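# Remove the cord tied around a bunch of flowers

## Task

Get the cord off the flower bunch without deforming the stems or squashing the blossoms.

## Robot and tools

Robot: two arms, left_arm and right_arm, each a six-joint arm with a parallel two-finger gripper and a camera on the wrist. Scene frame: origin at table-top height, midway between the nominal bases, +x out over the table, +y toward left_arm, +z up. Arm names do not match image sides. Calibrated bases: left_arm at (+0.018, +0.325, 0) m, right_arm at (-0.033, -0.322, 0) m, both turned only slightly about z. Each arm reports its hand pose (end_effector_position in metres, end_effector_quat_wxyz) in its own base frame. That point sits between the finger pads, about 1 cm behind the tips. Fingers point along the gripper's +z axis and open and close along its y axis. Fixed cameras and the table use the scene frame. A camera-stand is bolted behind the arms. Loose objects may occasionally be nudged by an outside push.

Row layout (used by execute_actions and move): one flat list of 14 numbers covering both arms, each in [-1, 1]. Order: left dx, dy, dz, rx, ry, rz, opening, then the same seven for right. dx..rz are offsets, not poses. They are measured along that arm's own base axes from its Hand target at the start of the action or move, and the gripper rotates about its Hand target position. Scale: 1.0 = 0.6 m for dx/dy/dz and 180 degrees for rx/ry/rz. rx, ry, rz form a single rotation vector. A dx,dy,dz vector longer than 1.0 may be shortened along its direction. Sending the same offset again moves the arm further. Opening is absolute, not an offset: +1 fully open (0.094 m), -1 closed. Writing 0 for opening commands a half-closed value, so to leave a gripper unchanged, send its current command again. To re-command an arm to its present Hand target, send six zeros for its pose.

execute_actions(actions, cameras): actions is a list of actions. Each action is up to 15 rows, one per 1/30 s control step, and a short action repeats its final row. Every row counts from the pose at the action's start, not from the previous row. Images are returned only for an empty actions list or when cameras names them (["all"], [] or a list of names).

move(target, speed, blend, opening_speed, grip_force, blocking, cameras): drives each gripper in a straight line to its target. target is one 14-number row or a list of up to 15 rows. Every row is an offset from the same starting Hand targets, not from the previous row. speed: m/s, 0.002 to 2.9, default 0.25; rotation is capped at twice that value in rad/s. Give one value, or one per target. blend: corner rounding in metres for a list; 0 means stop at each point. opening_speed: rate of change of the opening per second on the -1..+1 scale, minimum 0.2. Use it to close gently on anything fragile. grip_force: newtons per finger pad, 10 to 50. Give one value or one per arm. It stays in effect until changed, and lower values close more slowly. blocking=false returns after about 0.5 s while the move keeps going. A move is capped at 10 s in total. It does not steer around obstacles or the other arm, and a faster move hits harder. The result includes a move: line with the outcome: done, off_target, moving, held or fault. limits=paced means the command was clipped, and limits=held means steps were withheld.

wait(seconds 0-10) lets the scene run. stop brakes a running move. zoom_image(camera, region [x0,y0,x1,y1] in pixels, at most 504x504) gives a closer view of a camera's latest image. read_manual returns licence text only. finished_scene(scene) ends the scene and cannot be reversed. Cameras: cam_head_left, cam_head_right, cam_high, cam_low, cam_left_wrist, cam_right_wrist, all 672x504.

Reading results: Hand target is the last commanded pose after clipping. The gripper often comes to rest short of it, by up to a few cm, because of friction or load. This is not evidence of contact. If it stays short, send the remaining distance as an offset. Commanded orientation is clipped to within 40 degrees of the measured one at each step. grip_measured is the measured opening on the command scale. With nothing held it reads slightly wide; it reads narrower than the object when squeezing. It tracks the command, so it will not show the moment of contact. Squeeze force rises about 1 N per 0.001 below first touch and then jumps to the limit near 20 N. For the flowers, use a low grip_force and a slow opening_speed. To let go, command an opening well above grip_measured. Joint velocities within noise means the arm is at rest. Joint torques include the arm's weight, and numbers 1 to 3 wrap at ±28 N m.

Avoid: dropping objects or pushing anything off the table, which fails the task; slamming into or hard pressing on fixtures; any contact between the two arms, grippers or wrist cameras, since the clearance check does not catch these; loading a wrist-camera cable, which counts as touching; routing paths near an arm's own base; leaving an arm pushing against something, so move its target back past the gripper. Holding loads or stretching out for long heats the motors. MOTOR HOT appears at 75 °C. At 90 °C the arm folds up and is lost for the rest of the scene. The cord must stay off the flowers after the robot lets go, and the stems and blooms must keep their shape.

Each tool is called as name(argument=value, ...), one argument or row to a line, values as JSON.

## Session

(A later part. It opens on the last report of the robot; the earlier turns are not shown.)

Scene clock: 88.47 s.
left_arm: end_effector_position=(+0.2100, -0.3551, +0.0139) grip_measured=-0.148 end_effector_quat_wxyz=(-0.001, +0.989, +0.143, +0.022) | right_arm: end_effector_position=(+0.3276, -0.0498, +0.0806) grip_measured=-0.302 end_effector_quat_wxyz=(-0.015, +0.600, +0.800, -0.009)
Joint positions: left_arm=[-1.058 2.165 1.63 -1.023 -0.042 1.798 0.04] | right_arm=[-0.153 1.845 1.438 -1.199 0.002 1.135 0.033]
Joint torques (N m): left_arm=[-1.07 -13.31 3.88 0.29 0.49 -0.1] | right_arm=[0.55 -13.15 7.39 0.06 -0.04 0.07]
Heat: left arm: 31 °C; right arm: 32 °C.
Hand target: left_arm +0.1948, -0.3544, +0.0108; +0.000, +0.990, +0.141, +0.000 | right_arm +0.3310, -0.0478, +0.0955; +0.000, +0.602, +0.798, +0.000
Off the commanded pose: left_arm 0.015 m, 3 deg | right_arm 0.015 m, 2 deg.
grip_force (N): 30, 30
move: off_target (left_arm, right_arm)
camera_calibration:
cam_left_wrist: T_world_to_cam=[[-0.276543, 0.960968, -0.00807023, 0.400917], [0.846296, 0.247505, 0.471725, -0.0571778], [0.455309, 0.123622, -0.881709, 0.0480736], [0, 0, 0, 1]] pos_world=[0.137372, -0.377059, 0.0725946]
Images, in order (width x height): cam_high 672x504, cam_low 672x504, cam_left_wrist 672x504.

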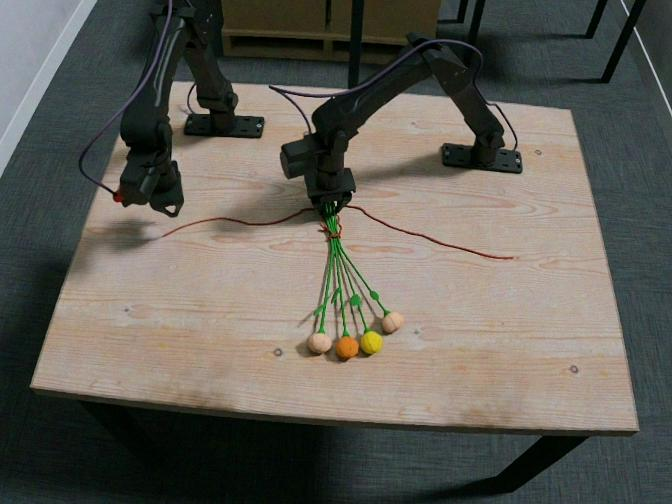

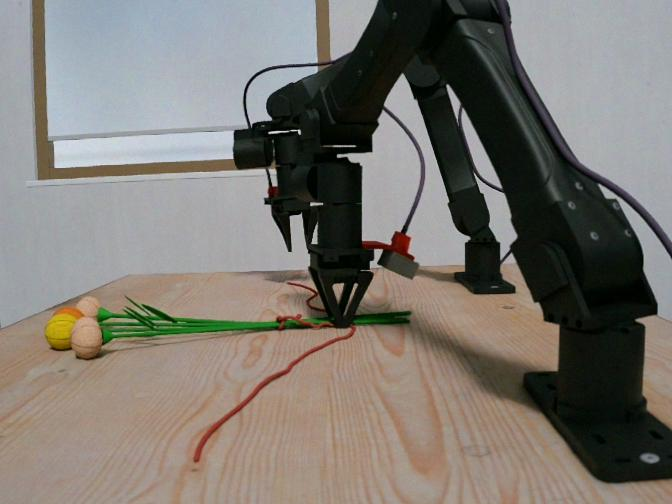

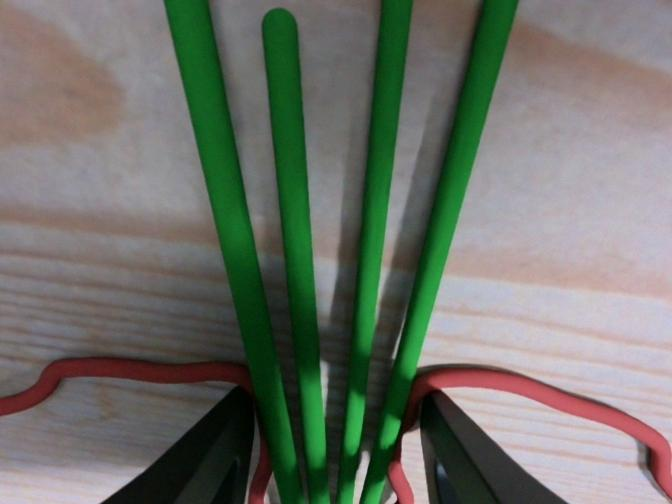

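move(
  target=[
    [0,0,0.18,0,0,0,-0.1,0,0,0,0,0,0,-0.3],
    [0.13,0.157,0.149,-0.2115,0.1226,0.464,0,0,0,0,0,0,0,-0.3],
  ],
  cameras=["cam_low","cam_left_wrist","cam_head_right"],
  blend=0.02,
)

zoom_image(
  camera="cam_left_wrist",
  region=[200, 100, 500, 300],
)

Scene clock: 96.23 s.
left_arm: end_effector_position=(+0.2739, -0.2585, +0.0914) grip_measured=-0.002 end_effector_quat_wxyz=(+0.252, +0.583, +0.745, -0.205) | right_arm: end_effector_position=(+0.3276, -0.0498, +0.0806) grip_measured=-0.302 end_effector_quat_wxyz=(-0.015, +0.600, +0.800, -0.009)
Joint positions: left_arm=[-0.547 1.575 0.982 -0.481 0.456 0.665 0.047] | right_arm=[-0.153 1.845 1.438 -1.199 0.002 1.135 0.033]
Joint torques (N m): left_arm=[0.08 -10.06 5.72 1.42 0.41 -0.03] | right_arm=[0.59 -13.11 7.46 0.09 -0.07 0.09]
Heat: left arm: 32 °C; right arm: 32 °C.
Hand target: left_arm +0.2727, -0.2602, +0.1002; +0.268, +0.581, +0.739, -0.212 | right_arm +0.3310, -0.0478, +0.0955; +0.000, +0.602, +0.798, +0.000
Off the commanded pose: left_arm 0.009 m, 2 deg | right_arm 0.015 m, 2 deg.
grip_force (N): 30, 30
move: off_target (right_arm)
camera_calibration:
cam_left_wrist: T_world_to_cam=[[-0.97233, -0.233585, 0.00351512, 0.207115], [-0.228986, 0.94999, -0.21233, 0.366917], [0.0462576, -0.20726, -0.977192, 0.110593], [0, 0, 0, 1]] pos_world=[0.280287, -0.277267, 0.18525]
Images, in order (width x height): cam_head_right 672x504, cam_low 672x504, cam_left_wrist 672x504.

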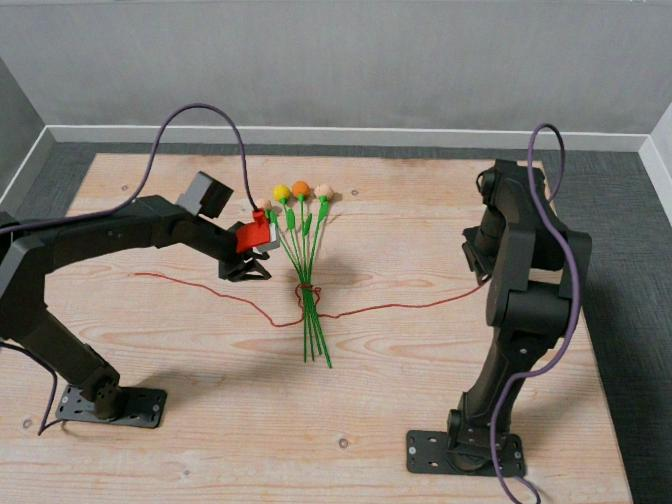

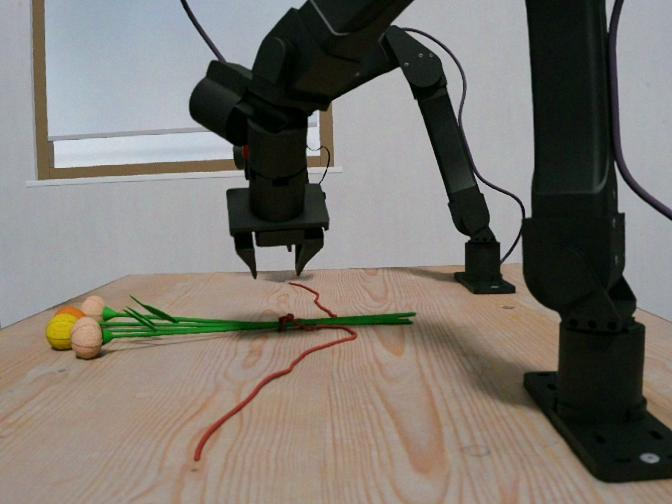

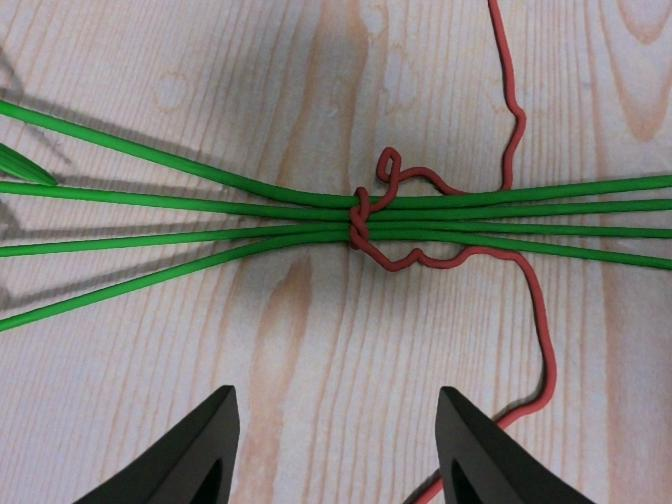

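Scaled by 1.680 from the camera's 672x504 image, which has a finer 960x720 frame.

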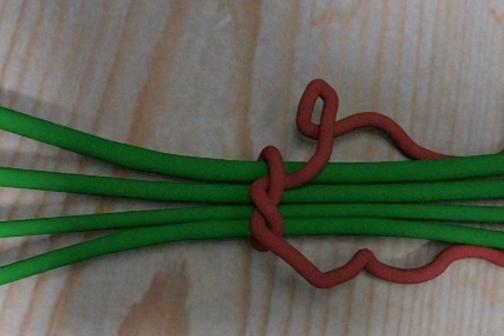

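zoom_image(
  camera="cam_left_wrist",
  region=[330, 170, 430, 280],
)

Scaled by 4.582 from the camera's 672x504 image, which has a finer 960x720 frame.

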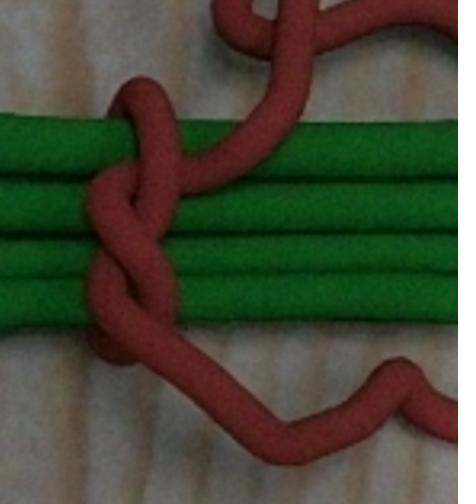

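move(
  target=[
    [0,0.2,0.1,0,0,0,0,0,0.163,0.11,0,0,0.411,-0.3],
    [0,0.2,0.1,0,0,0,0,0.013,0.476,0.03,0.0862,-0.3266,0.928,-0.3],
  ],
  cameras=["cam_head_left","cam_right_wrist","cam_head_right"],
  blend=0.03,
)

zoom_image(
  camera="cam_right_wrist",
  region=[200, 100, 500, 300],
)

Scene clock: 105.17 s.
left_arm: end_effector_position=(+0.2658, -0.1373, +0.1396) grip_measured=-0.002 end_effector_quat_wxyz=(+0.239, +0.575, +0.752, -0.216) | right_arm: end_effector_position=(+0.3402, +0.2304, +0.1162) grip_measured=-0.302 end_effector_quat_wxyz=(-0.214, +0.739, -0.589, -0.246)
Joint positions: left_arm=[-0.121 1.424 1.069 -0.989 0.622 1.112 0.047] | right_arm=[0.322 1.971 1.596 -1.088 -0.656 -1.437 0.033]
Joint torques (N m): left_arm=[0.61 -7.79 10 0.62 0.64 0.09] | right_arm=[0.49 -8.72 7.91 0.34 -0.76 -0.18]
Heat: left arm: 31 °C; right arm: 31 °C.
Hand target: left_arm +0.2728, -0.1402, +0.1602; +0.268, +0.581, +0.739, -0.212 | right_arm +0.3387, +0.2378, +0.1135; -0.212, +0.738, -0.581, -0.269
Off the commanded pose: left_arm 0.022 m, 4 deg | right_arm 0.008 m, 3 deg.
grip_force (N): 30, 30
move: off_target (left_arm, right_arm)
camera_calibration:
cam_right_wrist: T_world_to_cam=[[0.97556, 0.218309, 0.0249782, -0.385787], [0.218125, -0.948418, -0.230055, 0.210786], [-0.0265331, 0.22988, -0.972857, 0.157478], [0, 0, 0, 1]] pos_world=[0.334559, 0.247933, 0.211332]
Images, in order (width x height): cam_head_left 672x504, cam_head_right 672x504, cam_right_wrist 672x504.

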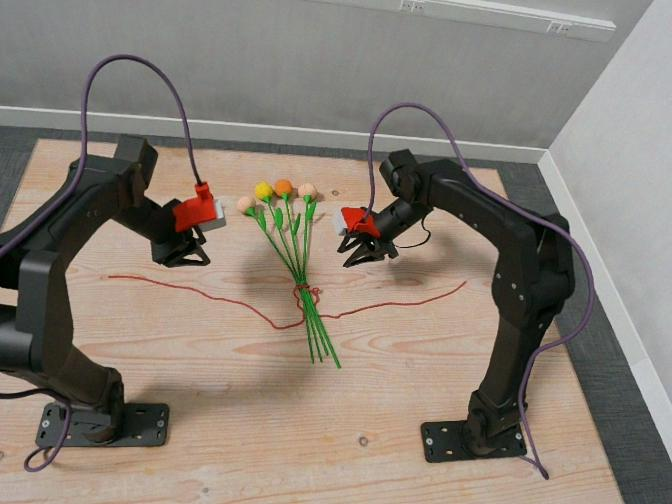

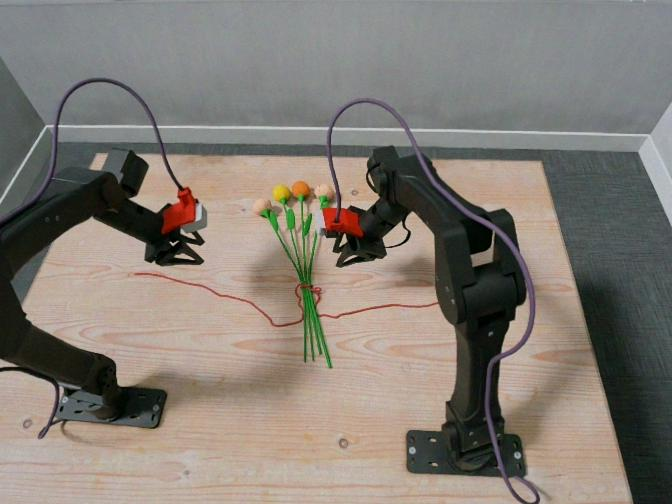

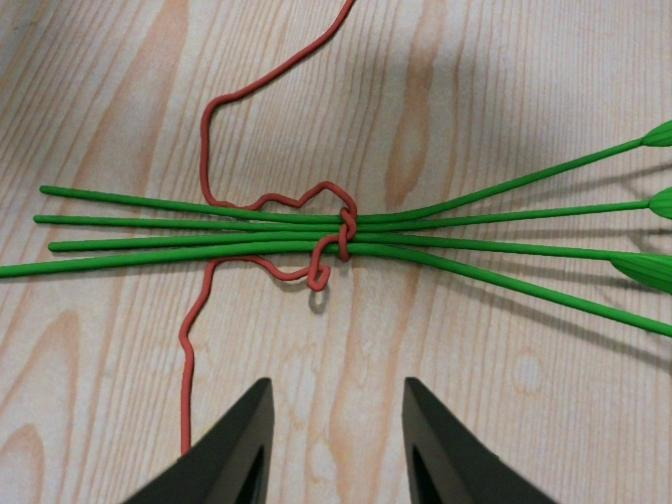

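Scaled by 1.680 from the camera's 672x504 image, which has a finer 960x720 frame.

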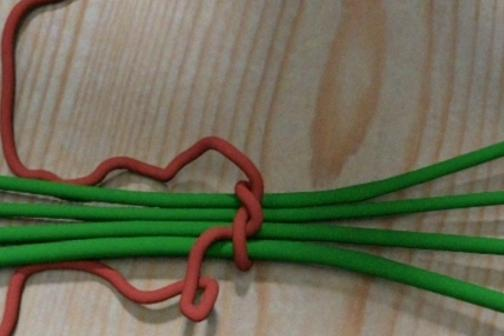

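move(
  target=[0,0,0,0,0,0,0,0.0055,0.0537,-0.1125,0,0,0,-0.72],
  cameras=["cam_right_wrist","cam_low"],
  speed=0.1,
)

zoom_image(
  camera="cam_right_wrist",
  region=[260, 270, 460, 420],
)

Scene clock: 107.30 s.
left_arm: end_effector_position=(+0.2658, -0.1373, +0.1396) grip_measured=-0.002 end_effector_quat_wxyz=(+0.239, +0.575, +0.752, -0.216) | right_arm: end_effector_position=(+0.3489, +0.2662, +0.0596) grip_measured=-0.718 end_effector_quat_wxyz=(-0.221, +0.745, -0.579, -0.247)
Joint positions: left_arm=[-0.121 1.424 1.069 -0.989 0.622 1.112 0.047] | right_arm=[0.396 2.082 1.521 -0.84 -0.657 -1.365 0.013]
Joint torques (N m): left_arm=[0.38 -7.77 9.7 0.62 0.69 0.11] | right_arm=[0.4 -9.98 4.57 0.67 -0.68 0.03]
Heat: left arm: 32 °C; right arm: 31 °C.
Hand target: left_arm +0.2728, -0.1402, +0.1602; +0.268, +0.581, +0.739, -0.212 | right_arm +0.3420, +0.2700, +0.0459; -0.212, +0.738, -0.581, -0.269
Off the commanded pose: left_arm 0.022 m, 4 deg | right_arm 0.016 m, 3 deg.
grip_force (N): 30, 30
move: off_target (left_arm, right_arm)
camera_calibration:
cam_right_wrist: T_world_to_cam=[[0.971096, 0.234957, 0.0420445, -0.404535], [0.238092, -0.941061, -0.240243, 0.221582], [-0.0168804, 0.243309, -0.969802, 0.0871505], [0, 0, 0, 1]] pos_world=[0.341557, 0.282366, 0.154761]
Images, in order (width x height): cam_low 672x504, cam_right_wrist 672x504.

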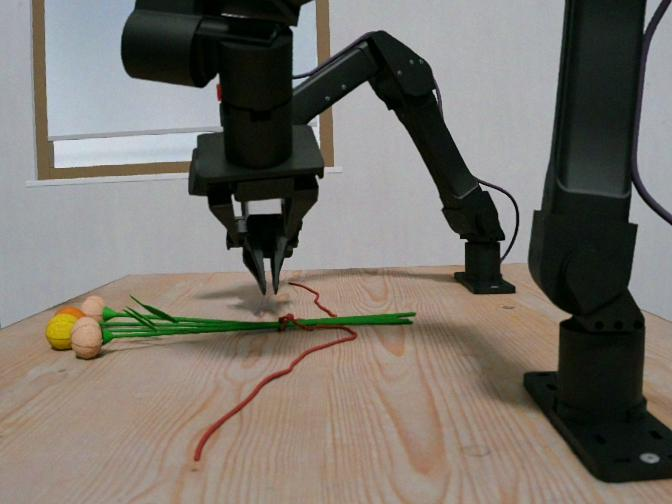

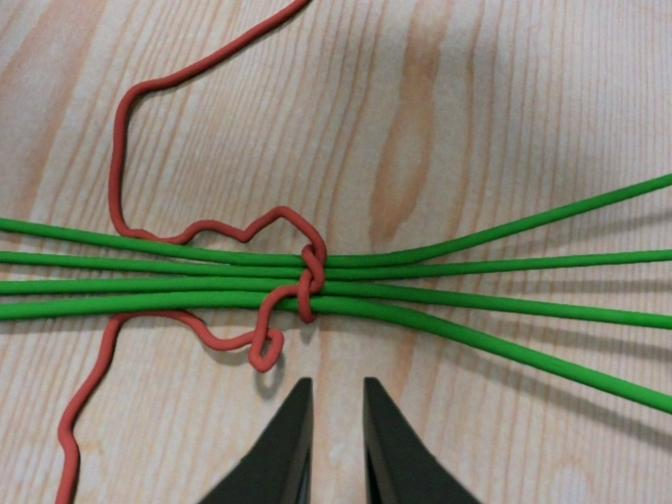

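Scaled by 2.520 from the camera's 672x504 image, which has a finer 960x720 frame.

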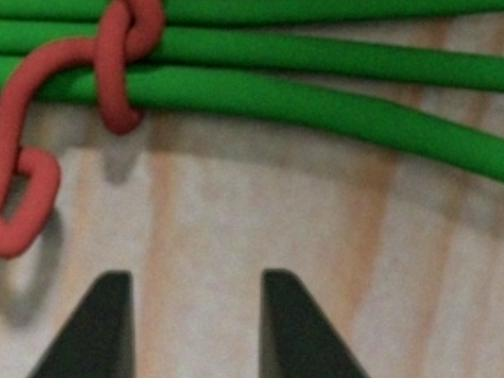

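move(
  target=[0,0,0,0,0,0,0,-0.0157,0.017,-0.033,0,0,0,-0.74],
  cameras=["cam_right_wrist"],
  speed=0.06,
)

zoom_image(
  camera="cam_right_wrist",
  region=[240, 270, 440, 420],
)

Scene clock: 108.83 s.
left_arm: end_effector_position=(+0.2658, -0.1373, +0.1396) grip_measured=-0.002 end_effector_quat_wxyz=(+0.239, +0.575, +0.752, -0.216) | right_arm: end_effector_position=(+0.3410, +0.2778, +0.0438) grip_measured=-0.738 end_effector_quat_wxyz=(-0.227, +0.744, -0.577, -0.247)
Joint positions: left_arm=[-0.121 1.424 1.069 -0.989 0.622 1.112 0.047] | right_arm=[0.428 2.082 1.449 -0.732 -0.657 -1.323 0.012]
Joint torques (N m): left_arm=[0.55 -7.66 9.8 0.65 0.66 0.11] | right_arm=[0.39 -9.18 4.38 0.76 -0.65 0.02]
Heat: left arm: 32 °C; right arm: 31 °C.
Hand target: left_arm +0.2728, -0.1402, +0.1602; +0.268, +0.581, +0.739, -0.212 | right_arm +0.3326, +0.2802, +0.0260; -0.211, +0.738, -0.581, -0.269
Off the commanded pose: left_arm 0.022 m, 4 deg | right_arm 0.020 m, 3 deg.
grip_force (N): 30, 30
move: off_target (left_arm, right_arm)
camera_calibration:
cam_right_wrist: T_world_to_cam=[[0.970774, 0.234616, 0.0505213, -0.399006], [0.239757, -0.938716, -0.247646, 0.229663], [-0.0106765, 0.252521, -0.967533, 0.0642305], [0, 0, 0, 1]] pos_world=[0.332967, 0.292982, 0.139178]
Images, in order (width x height): cam_right_wrist 672x504.

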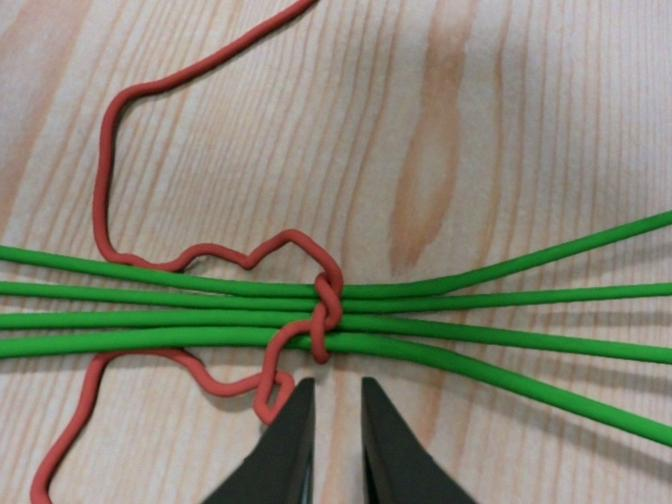

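Scaled by 2.520 from the camera's 672x504 image, which has a finer 960x720 frame.

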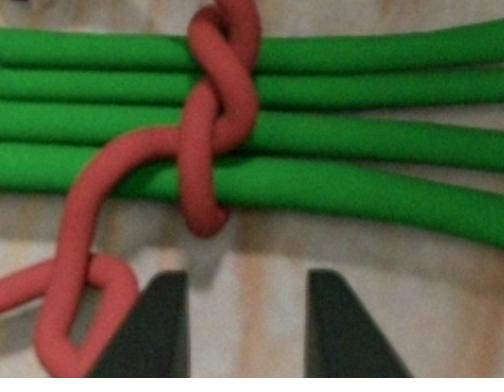

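move(
  target=[0,0,0,0,0,0,0,-0.004,0.014,-0.025,0,0,0,-0.74],
  cameras=["cam_right_wrist"],
  speed=0.06,
)

zoom_image(
  camera="cam_right_wrist",
  region=[240, 290, 440, 440],
)

Scene clock: 110.20 s.
left_arm: end_effector_position=(+0.2658, -0.1373, +0.1396) grip_measured=-0.002 end_effector_quat_wxyz=(+0.239, +0.575, +0.752, -0.216) | right_arm: end_effector_position=(+0.3385, +0.2866, +0.0275) grip_measured=-0.738 end_effector_quat_wxyz=(-0.225, +0.743, -0.578, -0.250)
Joint positions: left_arm=[-0.121 1.424 1.069 -0.989 0.622 1.112 0.047] | right_arm=[0.449 2.113 1.425 -0.666 -0.657 -1.296 0.012]
Joint torques (N m): left_arm=[0.39 -7.8 9.81 0.59 0.65 0.04] | right_arm=[0.57 -9.7 4.45 0.76 -0.62 0.04]
Heat: left arm: 32 °C; right arm: 31 °C.
Hand target: left_arm +0.2728, -0.1402, +0.1602; +0.268, +0.581, +0.739, -0.212 | right_arm +0.3302, +0.2886, +0.0111; -0.211, +0.738, -0.581, -0.269
Off the commanded pose: left_arm 0.022 m, 4 deg | right_arm 0.019 m, 3 deg.
grip_force (N): 30, 30
move: off_target (left_arm, right_arm)
camera_calibration:
cam_right_wrist: T_world_to_cam=[[0.971074, 0.234563, 0.0446649, -0.397904], [0.238173, -0.938216, -0.251044, 0.234903], [-0.0169805, 0.254421, -0.966945, 0.0477112], [0, 0, 0, 1]] pos_world=[0.331257, 0.301585, 0.122878]
Images, in order (width x height): cam_right_wrist 672x504.

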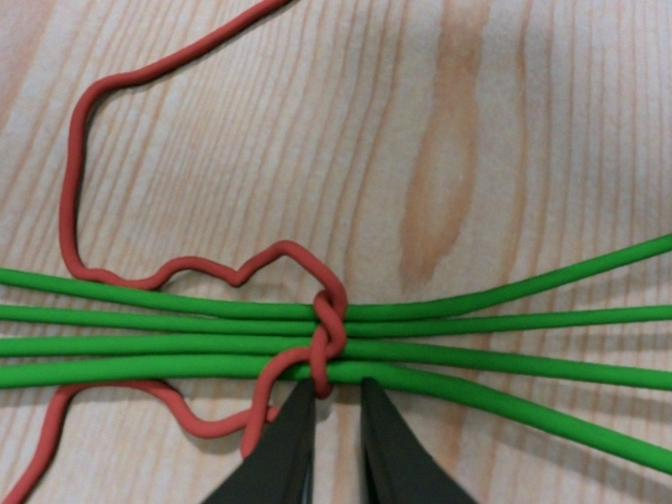

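Scaled by 2.520 from the camera's 672x504 image, which has a finer 960x720 frame.

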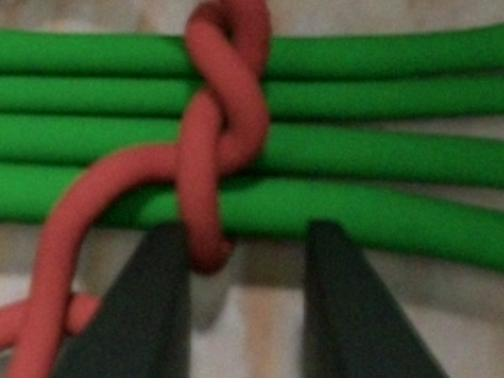

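move(
  target=[0,0,0,0,0,0,0,-0.005,0.013,-0.022,0,0,0,-0.74],
  cameras=["cam_right_wrist"],
  speed=0.06,
)

zoom_image(
  camera="cam_right_wrist",
  region=[240, 300, 440, 450],
)

Scene clock: 111.40 s.
left_arm: end_effector_position=(+0.2658, -0.1373, +0.1396) grip_measured=-0.002 end_effector_quat_wxyz=(+0.239, +0.575, +0.752, -0.216) | right_arm: end_effector_position=(+0.3381, +0.2949, +0.0203) grip_measured=-0.738 end_effector_quat_wxyz=(-0.232, +0.742, -0.577, -0.250)
Joint positions: left_arm=[-0.121 1.424 1.069 -0.989 0.622 1.112 0.047] | right_arm=[0.467 2.126 1.408 -0.607 -0.658 -1.27 0.012]
Joint torques (N m): left_arm=[0.49 -7.91 9.74 0.58 0.67 0.09] | right_arm=[0.92 -9.02 3.96 0.86 -0.55 0.02]
Heat: left arm: 32 °C; right arm: 31 °C.
Hand target: left_arm +0.2728, -0.1402, +0.1602; +0.268, +0.581, +0.739, -0.212 | right_arm +0.3271, +0.2965, -0.0021; -0.212, +0.738, -0.581, -0.269
Off the commanded pose: left_arm 0.022 m, 4 deg | right_arm 0.025 m, 3 deg.
grip_force (N): 30, 30
move: off_target (left_arm, right_arm)
camera_calibration:
cam_right_wrist: T_world_to_cam=[[0.971259, 0.231688, 0.0545613, -0.398472], [0.237852, -0.935964, -0.259611, 0.240675], [-0.00908145, 0.265127, -0.964171, 0.0327487], [0, 0, 0, 1]] pos_world=[0.330072, 0.308901, 0.115798]
Images, in order (width x height): cam_right_wrist 672x504.

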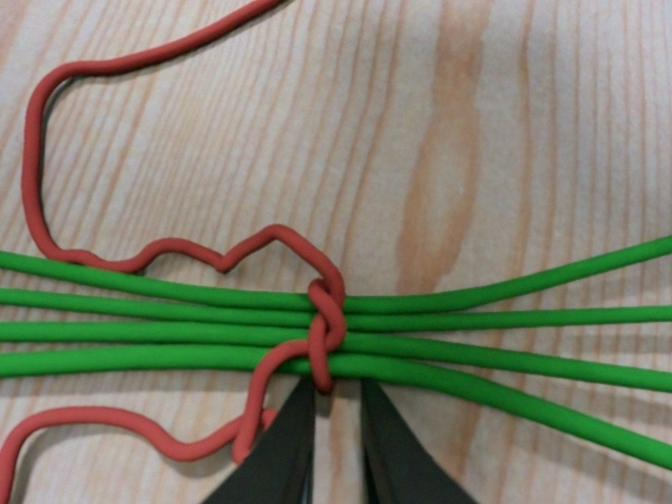

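Scaled by 2.520 from the camera's 672x504 image, which has a finer 960x720 frame.

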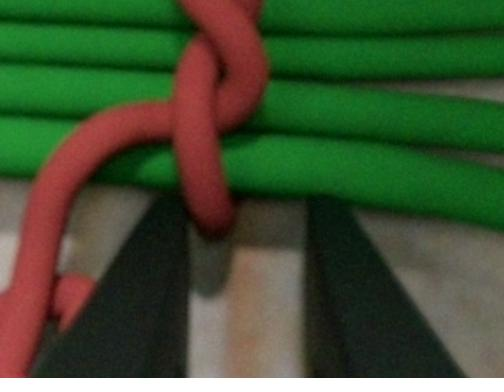

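move(
  target=[0,0,0,0,0,0,0,0,0.003,0,0,0,0,-1],
  cameras=["cam_right_wrist"],
  speed=0.06,
  opening_speed=0.3,
)

zoom_image(
  camera="cam_right_wrist",
  region=[240, 300, 440, 450],
)

Scene clock: 112.73 s.
left_arm: end_effector_position=(+0.2658, -0.1373, +0.1396) grip_measured=-0.002 end_effector_quat_wxyz=(+0.239, +0.575, +0.752, -0.216) | right_arm: end_effector_position=(+0.3370, +0.2968, +0.0201) grip_measured=-0.943 end_effector_quat_wxyz=(-0.231, +0.742, -0.577, -0.251)
Joint positions: left_arm=[-0.121 1.424 1.069 -0.989 0.622 1.112 0.047] | right_arm=[0.471 2.127 1.408 -0.605 -0.658 -1.265 0.003]
Joint torques (N m): left_arm=[0.43 -7.91 9.58 0.63 0.65 0.08] | right_arm=[0.87 -8.8 4.26 0.85 -0.55 0.04]
Heat: left arm: 32 °C; right arm: 31 °C.
Hand target: left_arm +0.2728, -0.1402, +0.1602; +0.268, +0.581, +0.739, -0.212 | right_arm +0.3272, +0.2982, -0.0021; -0.212, +0.738, -0.581, -0.269
Off the commanded pose: left_arm 0.022 m, 4 deg | right_arm 0.024 m, 3 deg.
grip_force (N): 30, 30
move: off_target (left_arm, right_arm)
camera_calibration:
cam_right_wrist: T_world_to_cam=[[0.971253, 0.232235, 0.0522938, -0.397906], [0.237773, -0.93583, -0.260165, 0.242571], [-0.0114813, 0.26512, -0.964147, 0.0328584], [0, 0, 0, 1]] pos_world=[0.329168, 0.310702, 0.115597]
Images, in order (width x height): cam_right_wrist 672x504.

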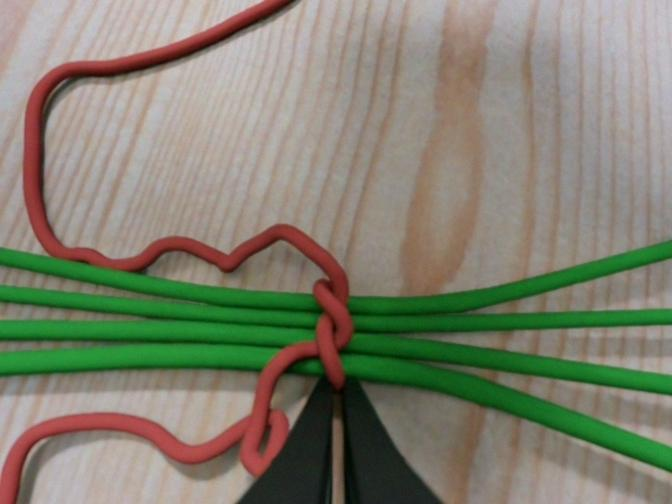

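Scaled by 2.520 from the camera's 672x504 image, which has a finer 960x720 frame.

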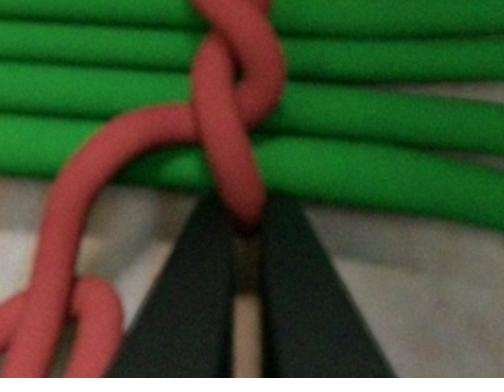

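move(
  target=[0,0,0,0,0,0,0,0.012,-0.05,0.02,0,0,0,-1],
  cameras=["cam_right_wrist","cam_high"],
  speed=0.04,
)

zoom_image(
  camera="cam_right_wrist",
  region=[240, 240, 440, 390],
)

Scene clock: 114.83 s.
left_arm: end_effector_position=(+0.2658, -0.1373, +0.1396) grip_measured=-0.002 end_effector_quat_wxyz=(+0.239, +0.575, +0.752, -0.216) | right_arm: end_effector_position=(+0.3443, +0.2740, +0.0197) grip_measured=-0.944 end_effector_quat_wxyz=(-0.232, +0.742, -0.576, -0.252)
Joint positions: left_arm=[-0.121 1.424 1.069 -0.989 0.622 1.112 0.047] | right_arm=[0.411 2.127 1.408 -0.651 -0.675 -1.341 0.003]
Joint torques (N m): left_arm=[0.55 -7.75 10.02 0.65 0.62 0.05] | right_arm=[-0.73 -11.23 4.81 0.35 -0.53 -0.08]
Heat: left arm: 32 °C; right arm: 31 °C.
Hand target: left_arm +0.2728, -0.1402, +0.1602; +0.268, +0.581, +0.739, -0.212 | right_arm +0.3344, +0.2682, +0.0099; -0.212, +0.738, -0.581, -0.269
Off the commanded pose: left_arm 0.022 m, 4 deg | right_arm 0.015 m, 3 deg.
grip_force (N): 30, 30
move: off_target (left_arm, right_arm)
camera_calibration:
cam_right_wrist: T_world_to_cam=[[0.97081, 0.233829, 0.0533973, -0.400075], [0.239564, -0.934484, -0.263341, 0.218618], [-0.0116777, 0.268446, -0.963224, 0.0377571], [0, 0, 0, 1]] pos_world=[0.336465, 0.287708, 0.115302]
Images, in order (width x height): cam_high 672x504, cam_right_wrist 672x504.

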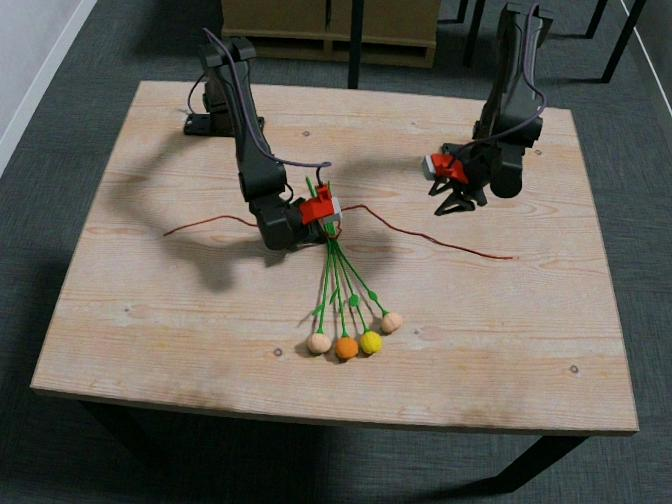

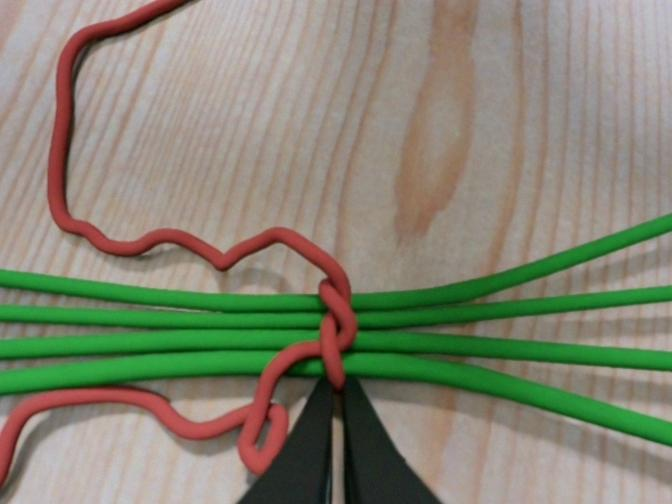

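Scaled by 2.520 from the camera's 672x504 image, which has a finer 960x720 frame.

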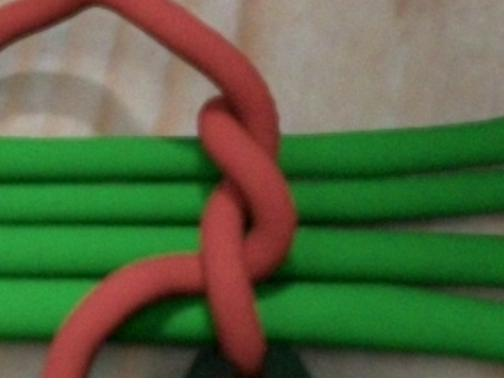

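move(
  target=[
    [-0.108,-0.1,0.06,0.2115,-0.1226,-0.464,0,0,0,0,0,0,0,-1],
    [-0.108,-0.383,-0.06,0.2115,-0.1226,-0.464,0,0,0,0,0,0,0,-1],
  ],
  cameras=["cam_left_wrist","cam_head_right","cam_high"],
  blend=0.03,
)

Scene clock: 121.50 s.
left_arm: end_effector_position=(+0.2055, -0.3673, +0.1176) grip_measured=-0.002 end_effector_quat_wxyz=(-0.007, +0.991, +0.136, -0.001) | right_arm: end_effector_position=(+0.3443, +0.2740, +0.0197) grip_measured=-0.944 end_effector_quat_wxyz=(-0.232, +0.743, -0.575, -0.252)
Joint positions: left_arm=[-1.064 2.196 2.097 -1.484 -0.003 1.804 0.047] | right_arm=[0.411 2.127 1.408 -0.651 -0.675 -1.342 0.003]
Joint torques (N m): left_arm=[0.2 -12.12 9.09 0.11 0.08 0] | right_arm=[-0.64 -11.23 4.79 0.36 -0.55 -0.12]
Heat: left arm: 32 °C; right arm: 30 °C.
Hand target: left_arm +0.2080, -0.3701, +0.1243; +0.000, +0.990, +0.141, +0.000 | right_arm +0.3344, +0.2682, +0.0099; -0.212, +0.738, -0.581, -0.269
Off the commanded pose: left_arm 0.008 m, 1 deg | right_arm 0.015 m, 3 deg.
grip_force (N): 30, 30
move: off_target (right_arm)
camera_calibration:
cam_left_wrist: T_world_to_cam=[[-0.26403, 0.964473, 0.00900394, 0.409027], [0.870543, 0.234276, 0.432746, -0.104649], [0.415262, 0.122096, -0.901471, 0.15295], [0, 0, 0, 1]] pos_world=[0.135583, -0.388654, 0.179484]
Images, in order (width x height): cam_head_right 672x504, cam_high 672x504, cam_left_wrist 672x504.

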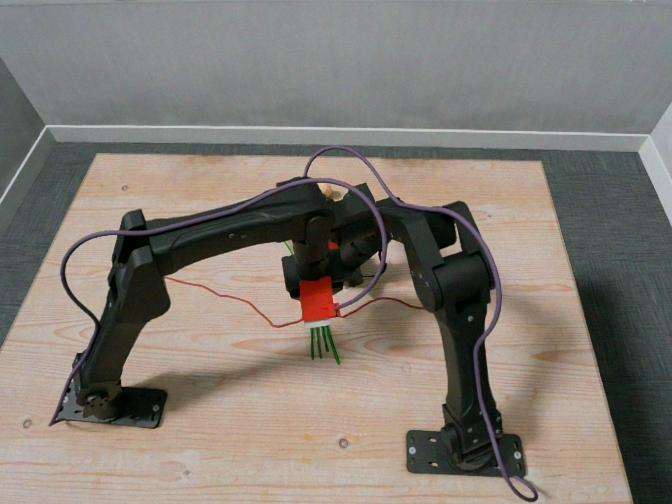

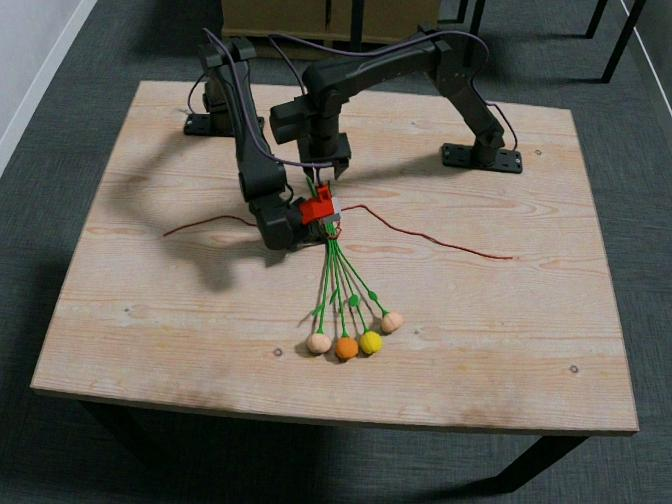

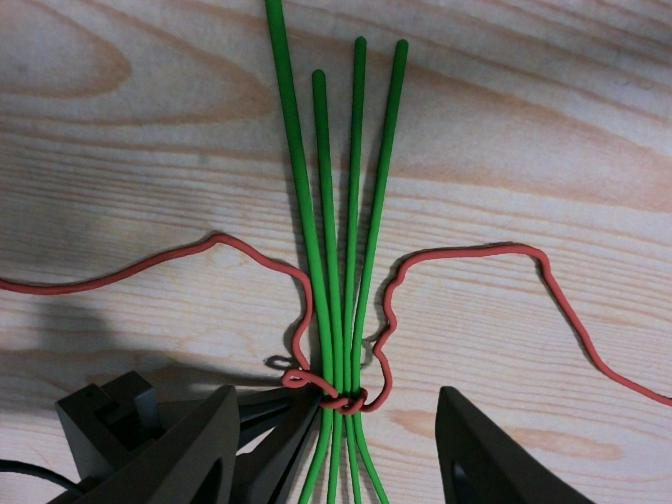

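move(
  target=[
    [-0.01,-0.006,-0.08,0,0,0,-0.2,0,0,0,0,0,0,-1],
    [-0.01,-0.006,-0.13,0,0,0,-0.2,0,0,0,0,0,0,-1],
  ],
  cameras=["cam_left_wrist","cam_low"],
  speed=0.1,
)

Scene clock: 123.53 s.
left_arm: end_effector_position=(+0.2033, -0.3695, +0.0622) grip_measured=-0.198 end_effector_quat_wxyz=(-0.010, +0.990, +0.140, +0.000) | right_arm: end_effector_position=(+0.3443, +0.2740, +0.0197) grip_measured=-0.944 end_effector_quat_wxyz=(-0.232, +0.743, -0.575, -0.252)
Joint positions: left_arm=[-1.073 2.199 1.882 -1.272 -0.006 1.787 0.038] | right_arm=[0.411 2.127 1.408 -0.651 -0.675 -1.342 0.003]
Joint torques (N m): left_arm=[-0.12 -12.97 6.27 0.15 0.08 -0.01] | right_arm=[-0.65 -11.21 4.74 0.35 -0.53 -0.12]
Heat: left arm: 32 °C; right arm: 30 °C.
Hand target: left_arm +0.2035, -0.3709, +0.0644; -0.006, +0.990, +0.140, +0.000 (not the last commanded pose) | right_arm +0.3344, +0.2682, +0.0099; -0.212, +0.738, -0.581, -0.269
Off the commanded pose: left_arm 0.016 m, 1 deg | right_arm 0.015 m, 3 deg.
grip_force (N): 30, 30
move: held (left_arm; a check stopped the path), off_target (right_arm); path passed 1 of 2 targets; limits=held
pose unreachable (left arm): on one or more control steps of this call, first in action 0 (counted from 0), this arm could not follow its commanded pose, so it was not sent that pose on those steps. It may still have moved: this result reports where it is.
cause: moving toward the commanded pose would bring a part of the arm too close to another arm (this arm's wrist (the part past joint 4) and the right arm's wrist (the part past joint 4), where that arm would come to rest).
camera_calibration:
cam_left_wrist: T_world_to_cam=[[-0.272067, 0.962148, 0.0158537, 0.411362], [0.868803, 0.238522, 0.433923, -0.0763105], [0.413717, 0.13183, -0.90081, 0.108108], [0, 0, 0, 1]] pos_world=[0.133491, -0.391842, 0.123976]
Images, in order (width x height): cam_low 672x504, cam_left_wrist 672x504.

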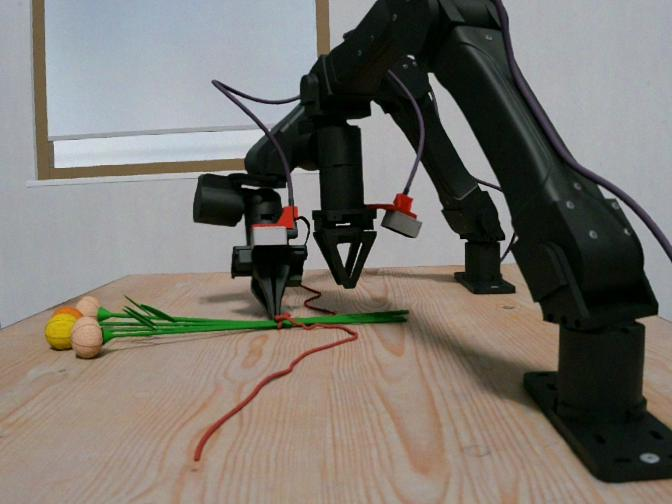

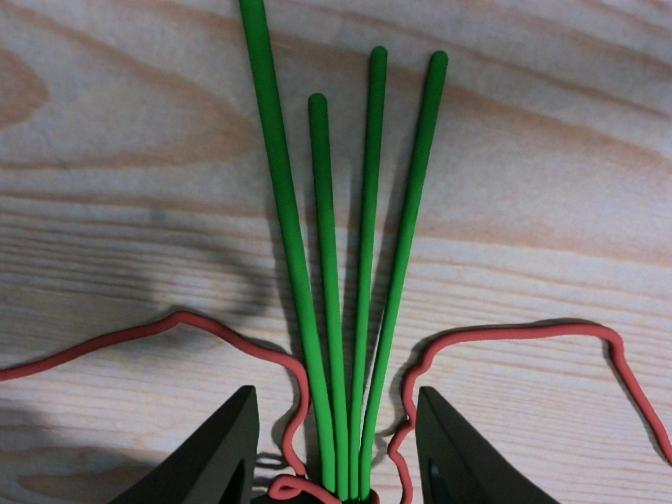

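move(
  target=[
    [-0.0925,-0.0218,0.05,0,0,0,-0.4,0,0,0,0,0,0,-1],
    [-0.0925,-0.0218,-0.02,0,0,0,-0.4,0,0,0,0,0,0,-1],
  ],
  cameras=["cam_left_wrist","cam_low"],
  speed=0.1,
)

Scene clock: 129.53 s.
left_arm: end_effector_position=(+0.1491, -0.3839, +0.0466) grip_measured=-0.398 end_effector_quat_wxyz=(-0.015, +0.990, +0.137, +0.001) | right_arm: end_effector_position=(+0.3443, +0.2740, +0.0197) grip_measured=-0.944 end_effector_quat_wxyz=(-0.232, +0.743, -0.575, -0.252)
Joint positions: left_arm=[-1.206 2.176 1.783 -1.207 -0.008 1.66 0.028] | right_arm=[0.411 2.127 1.408 -0.651 -0.675 -1.342 0.003]
Joint torques (N m): left_arm=[0.23 -14.61 5.24 0.26 0.1 -0.07] | right_arm=[-0.66 -11.26 4.72 0.34 -0.53 -0.11]
Heat: left arm: 32 °C; right arm: 30 °C.
Hand target: left_arm +0.1480, -0.3841, +0.0525; -0.006, +0.990, +0.140, +0.000 | right_arm +0.3344, +0.2682, +0.0099; -0.212, +0.738, -0.581, -0.269
Off the commanded pose: left_arm 0.006 m, 1 deg | right_arm 0.015 m, 3 deg.
grip_force (N): 30, 30
move: off_target (right_arm)
camera_calibration:
cam_left_wrist: T_world_to_cam=[[-0.265412, 0.963773, 0.0264222, 0.409958], [0.870084, 0.227625, 0.437197, -0.0236081], [0.415344, 0.139027, -0.898978, 0.120777], [0, 0, 0, 1]] pos_world=[0.0791847, -0.406524, 0.108065]
Images, in order (width x height): cam_low 672x504, cam_left_wrist 672x504.

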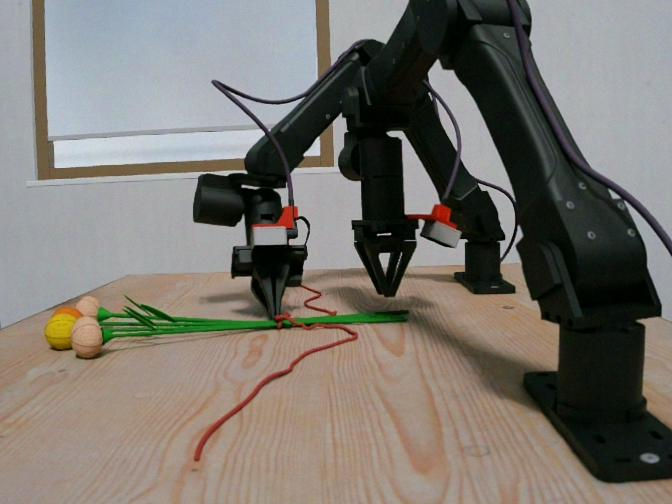

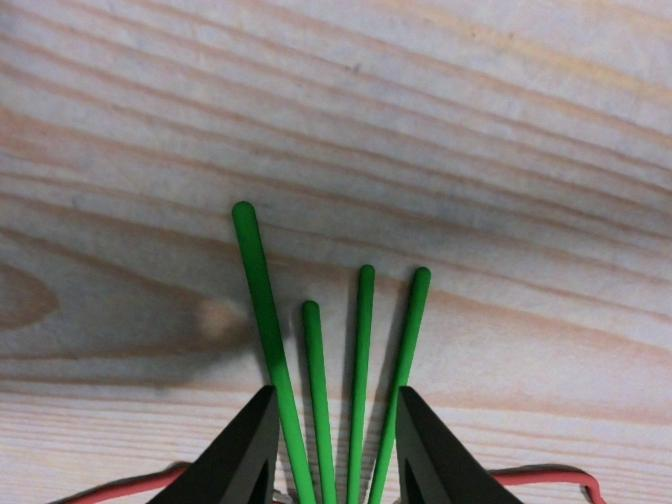

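move(
  target=[
    [0.0,0.0,-0.02,0,0,0,-0.48,0,0,0,0,0,0,-1],
    [0,0,-0.065,0,0,0,-0.48,0,0,0,0,0,0,-1],
  ],
  cameras=["cam_left_wrist","cam_low"],
  speed=0.06,
  grip_force=[12, 30],
)

Scene clock: 131.87 s.
left_arm: end_effector_position=(+0.1500, -0.3862, +0.0206) grip_measured=-0.478 end_effector_quat_wxyz=(+0.000, +0.991, +0.137, +0.004) | right_arm: end_effector_position=(+0.3443, +0.2740, +0.0197) grip_measured=-0.944 end_effector_quat_wxyz=(-0.232, +0.743, -0.575, -0.252)
Joint positions: left_arm=[-1.206 2.176 1.678 -1.071 -0.008 1.66 0.025] | right_arm=[0.411 2.127 1.408 -0.651 -0.675 -1.342 0.003]
Joint torques (N m): left_arm=[0.08 -11.22 5.19 0.45 0.1 -0.12] | right_arm=[-0.76 -11.23 4.83 0.38 -0.5 -0.13]
Heat: left arm: 32 °C; right arm: 30 °C.
Hand target: left_arm +0.1480, -0.3841, +0.0136; -0.006, +0.990, +0.140, +0.000 | right_arm +0.3344, +0.2682, +0.0099; -0.212, +0.738, -0.581, -0.269
Off the commanded pose: left_arm 0.008 m, 1 deg | right_arm 0.015 m, 3 deg.
grip_force (N): 12, 30
move: off_target (right_arm)
camera_calibration:
cam_left_wrist: T_world_to_cam=[[-0.265472, 0.964107, -0.00470604, 0.413802], [0.865183, 0.240381, 0.440085, -0.00686892], [0.425421, 0.112759, -0.897944, 0.0857807], [0, 0, 0, 1]] pos_world=[0.0793028, -0.406971, 0.0819966]
Images, in order (width x height): cam_low 672x504, cam_left_wrist 672x504.

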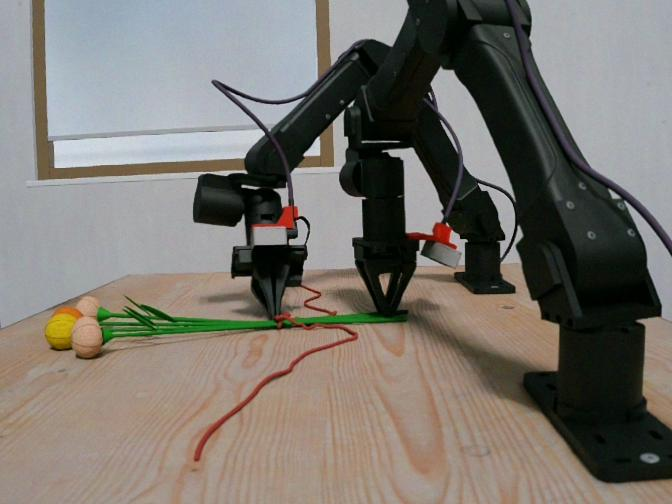

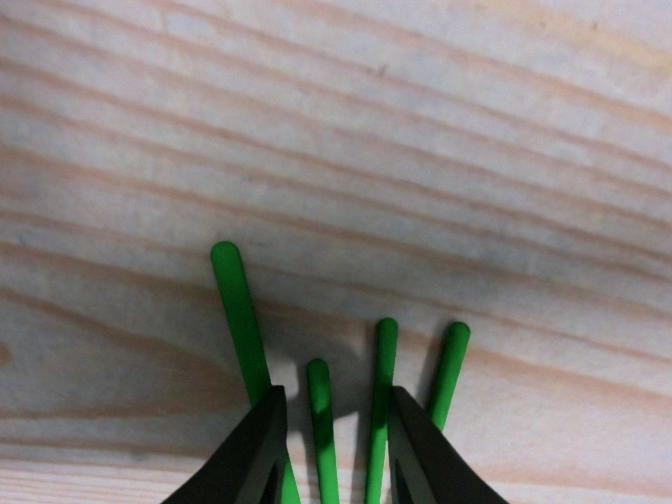

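move(
  target=[0,0,-0.0,0,0,0,-0.7,0,0,0,0,0,0,-1],
  cameras=["cam_left_wrist"],
  opening_speed=0.3,
)

Scene clock: 133.57 s.
left_arm: end_effector_position=(+0.1502, -0.3867, +0.0206) grip_measured=-0.698 end_effector_quat_wxyz=(+0.001, +0.991, +0.137, +0.004) | right_arm: end_effector_position=(+0.3443, +0.2740, +0.0197) grip_measured=-0.944 end_effector_quat_wxyz=(-0.232, +0.743, -0.575, -0.252)
Joint positions: left_arm=[-1.206 2.176 1.678 -1.069 -0.008 1.66 0.014] | right_arm=[0.411 2.127 1.408 -0.651 -0.675 -1.342 0.003]
Joint torques (N m): left_arm=[0.08 -11.54 5.45 0.41 0.1 -0.11] | right_arm=[-0.61 -11.28 4.83 0.37 -0.51 -0.11]
Heat: left arm: 32 °C; right arm: 30 °C.
Hand target: left_arm +0.1480, -0.3842, +0.0136; -0.006, +0.990, +0.140, +0.000 | right_arm +0.3344, +0.2682, +0.0099; -0.212, +0.738, -0.581, -0.269
Off the commanded pose: left_arm 0.008 m, 1 deg | right_arm 0.015 m, 3 deg.
grip_force (N): 12, 30
move: off_target (right_arm)
camera_calibration:
cam_left_wrist: T_world_to_cam=[[-0.265501, 0.964088, -0.0066082, 0.414271], [0.864896, 0.241202, 0.4402, -0.00649254], [0.425986, 0.111158, -0.897875, 0.0849817], [0, 0, 0, 1]] pos_world=[0.0794039, -0.407274, 0.0818985]
Images, in order (width x height): cam_left_wrist 672x504.

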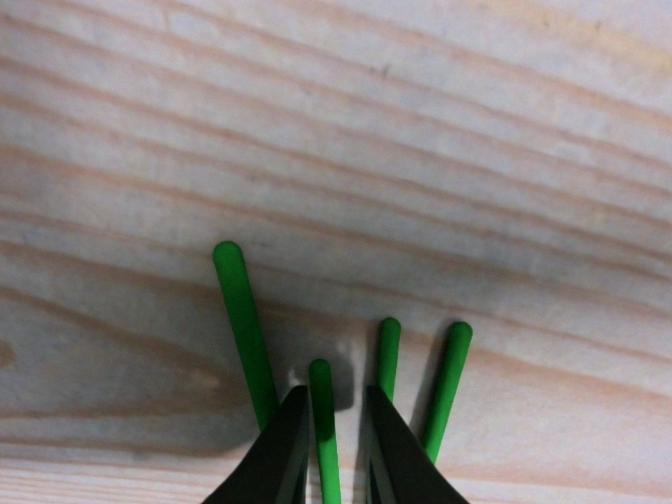

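move(
  target=[
    [0,0,-0.0,0,0,0,-0.48,0,0,0,0,0,0,-1],
    [0,0,-0.016,0,0,0,-0.48,0,0,0,0,0,0,-1],
  ],
  cameras=["cam_left_wrist"],
  speed=0.05,
)

Scene clock: 135.47 s.
left_arm: end_effector_position=(+0.1500, -0.3859, +0.0178) grip_measured=-0.482 end_effector_quat_wxyz=(+0.001, +0.991, +0.137, +0.005) | right_arm: end_effector_position=(+0.3443, +0.2740, +0.0197) grip_measured=-0.944 end_effector_quat_wxyz=(-0.232, +0.743, -0.575, -0.252)
Joint positions: left_arm=[-1.206 2.176 1.666 -1.057 -0.009 1.66 0.024] | right_arm=[0.411 2.127 1.408 -0.651 -0.675 -1.342 0.003]
Joint torques (N m): left_arm=[-0.13 -10.47 4.34 0.65 0.14 -0.15] | right_arm=[-0.68 -11.23 4.81 0.36 -0.53 -0.12]
Heat: left arm: 32 °C; right arm: 30 °C.
Hand target: left_arm +0.1479, -0.3841, +0.0039; -0.006, +0.990, +0.140, +0.000 | right_arm +0.3344, +0.2682, +0.0099; -0.212, +0.738, -0.581, -0.269
Off the commanded pose: left_arm 0.014 m, 1 deg | right_arm 0.015 m, 3 deg.
grip_force (N): 12, 30
move: off_target (left_arm, right_arm)
camera_calibration:
cam_left_wrist: T_world_to_cam=[[-0.265468, 0.964097, -0.00657455, 0.413523], [0.86475, 0.241116, 0.440534, -0.00530593], [0.426303, 0.111262, -0.897712, 0.0824789], [0, 0, 0, 1]] pos_world=[0.0792044, -0.406574, 0.0790984]
Images, in order (width x height): cam_left_wrist 672x504.

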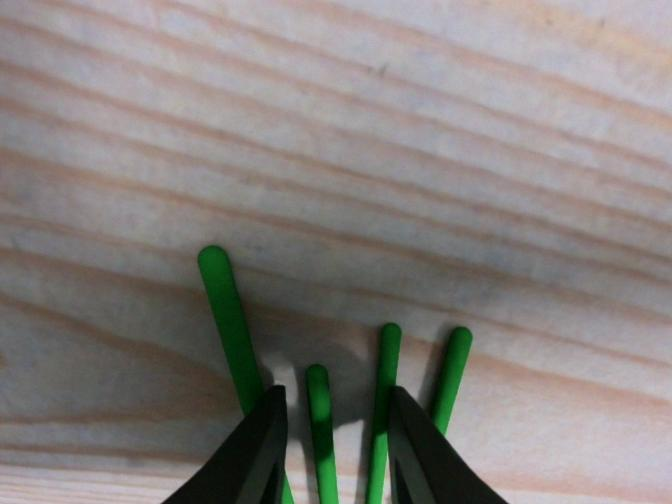

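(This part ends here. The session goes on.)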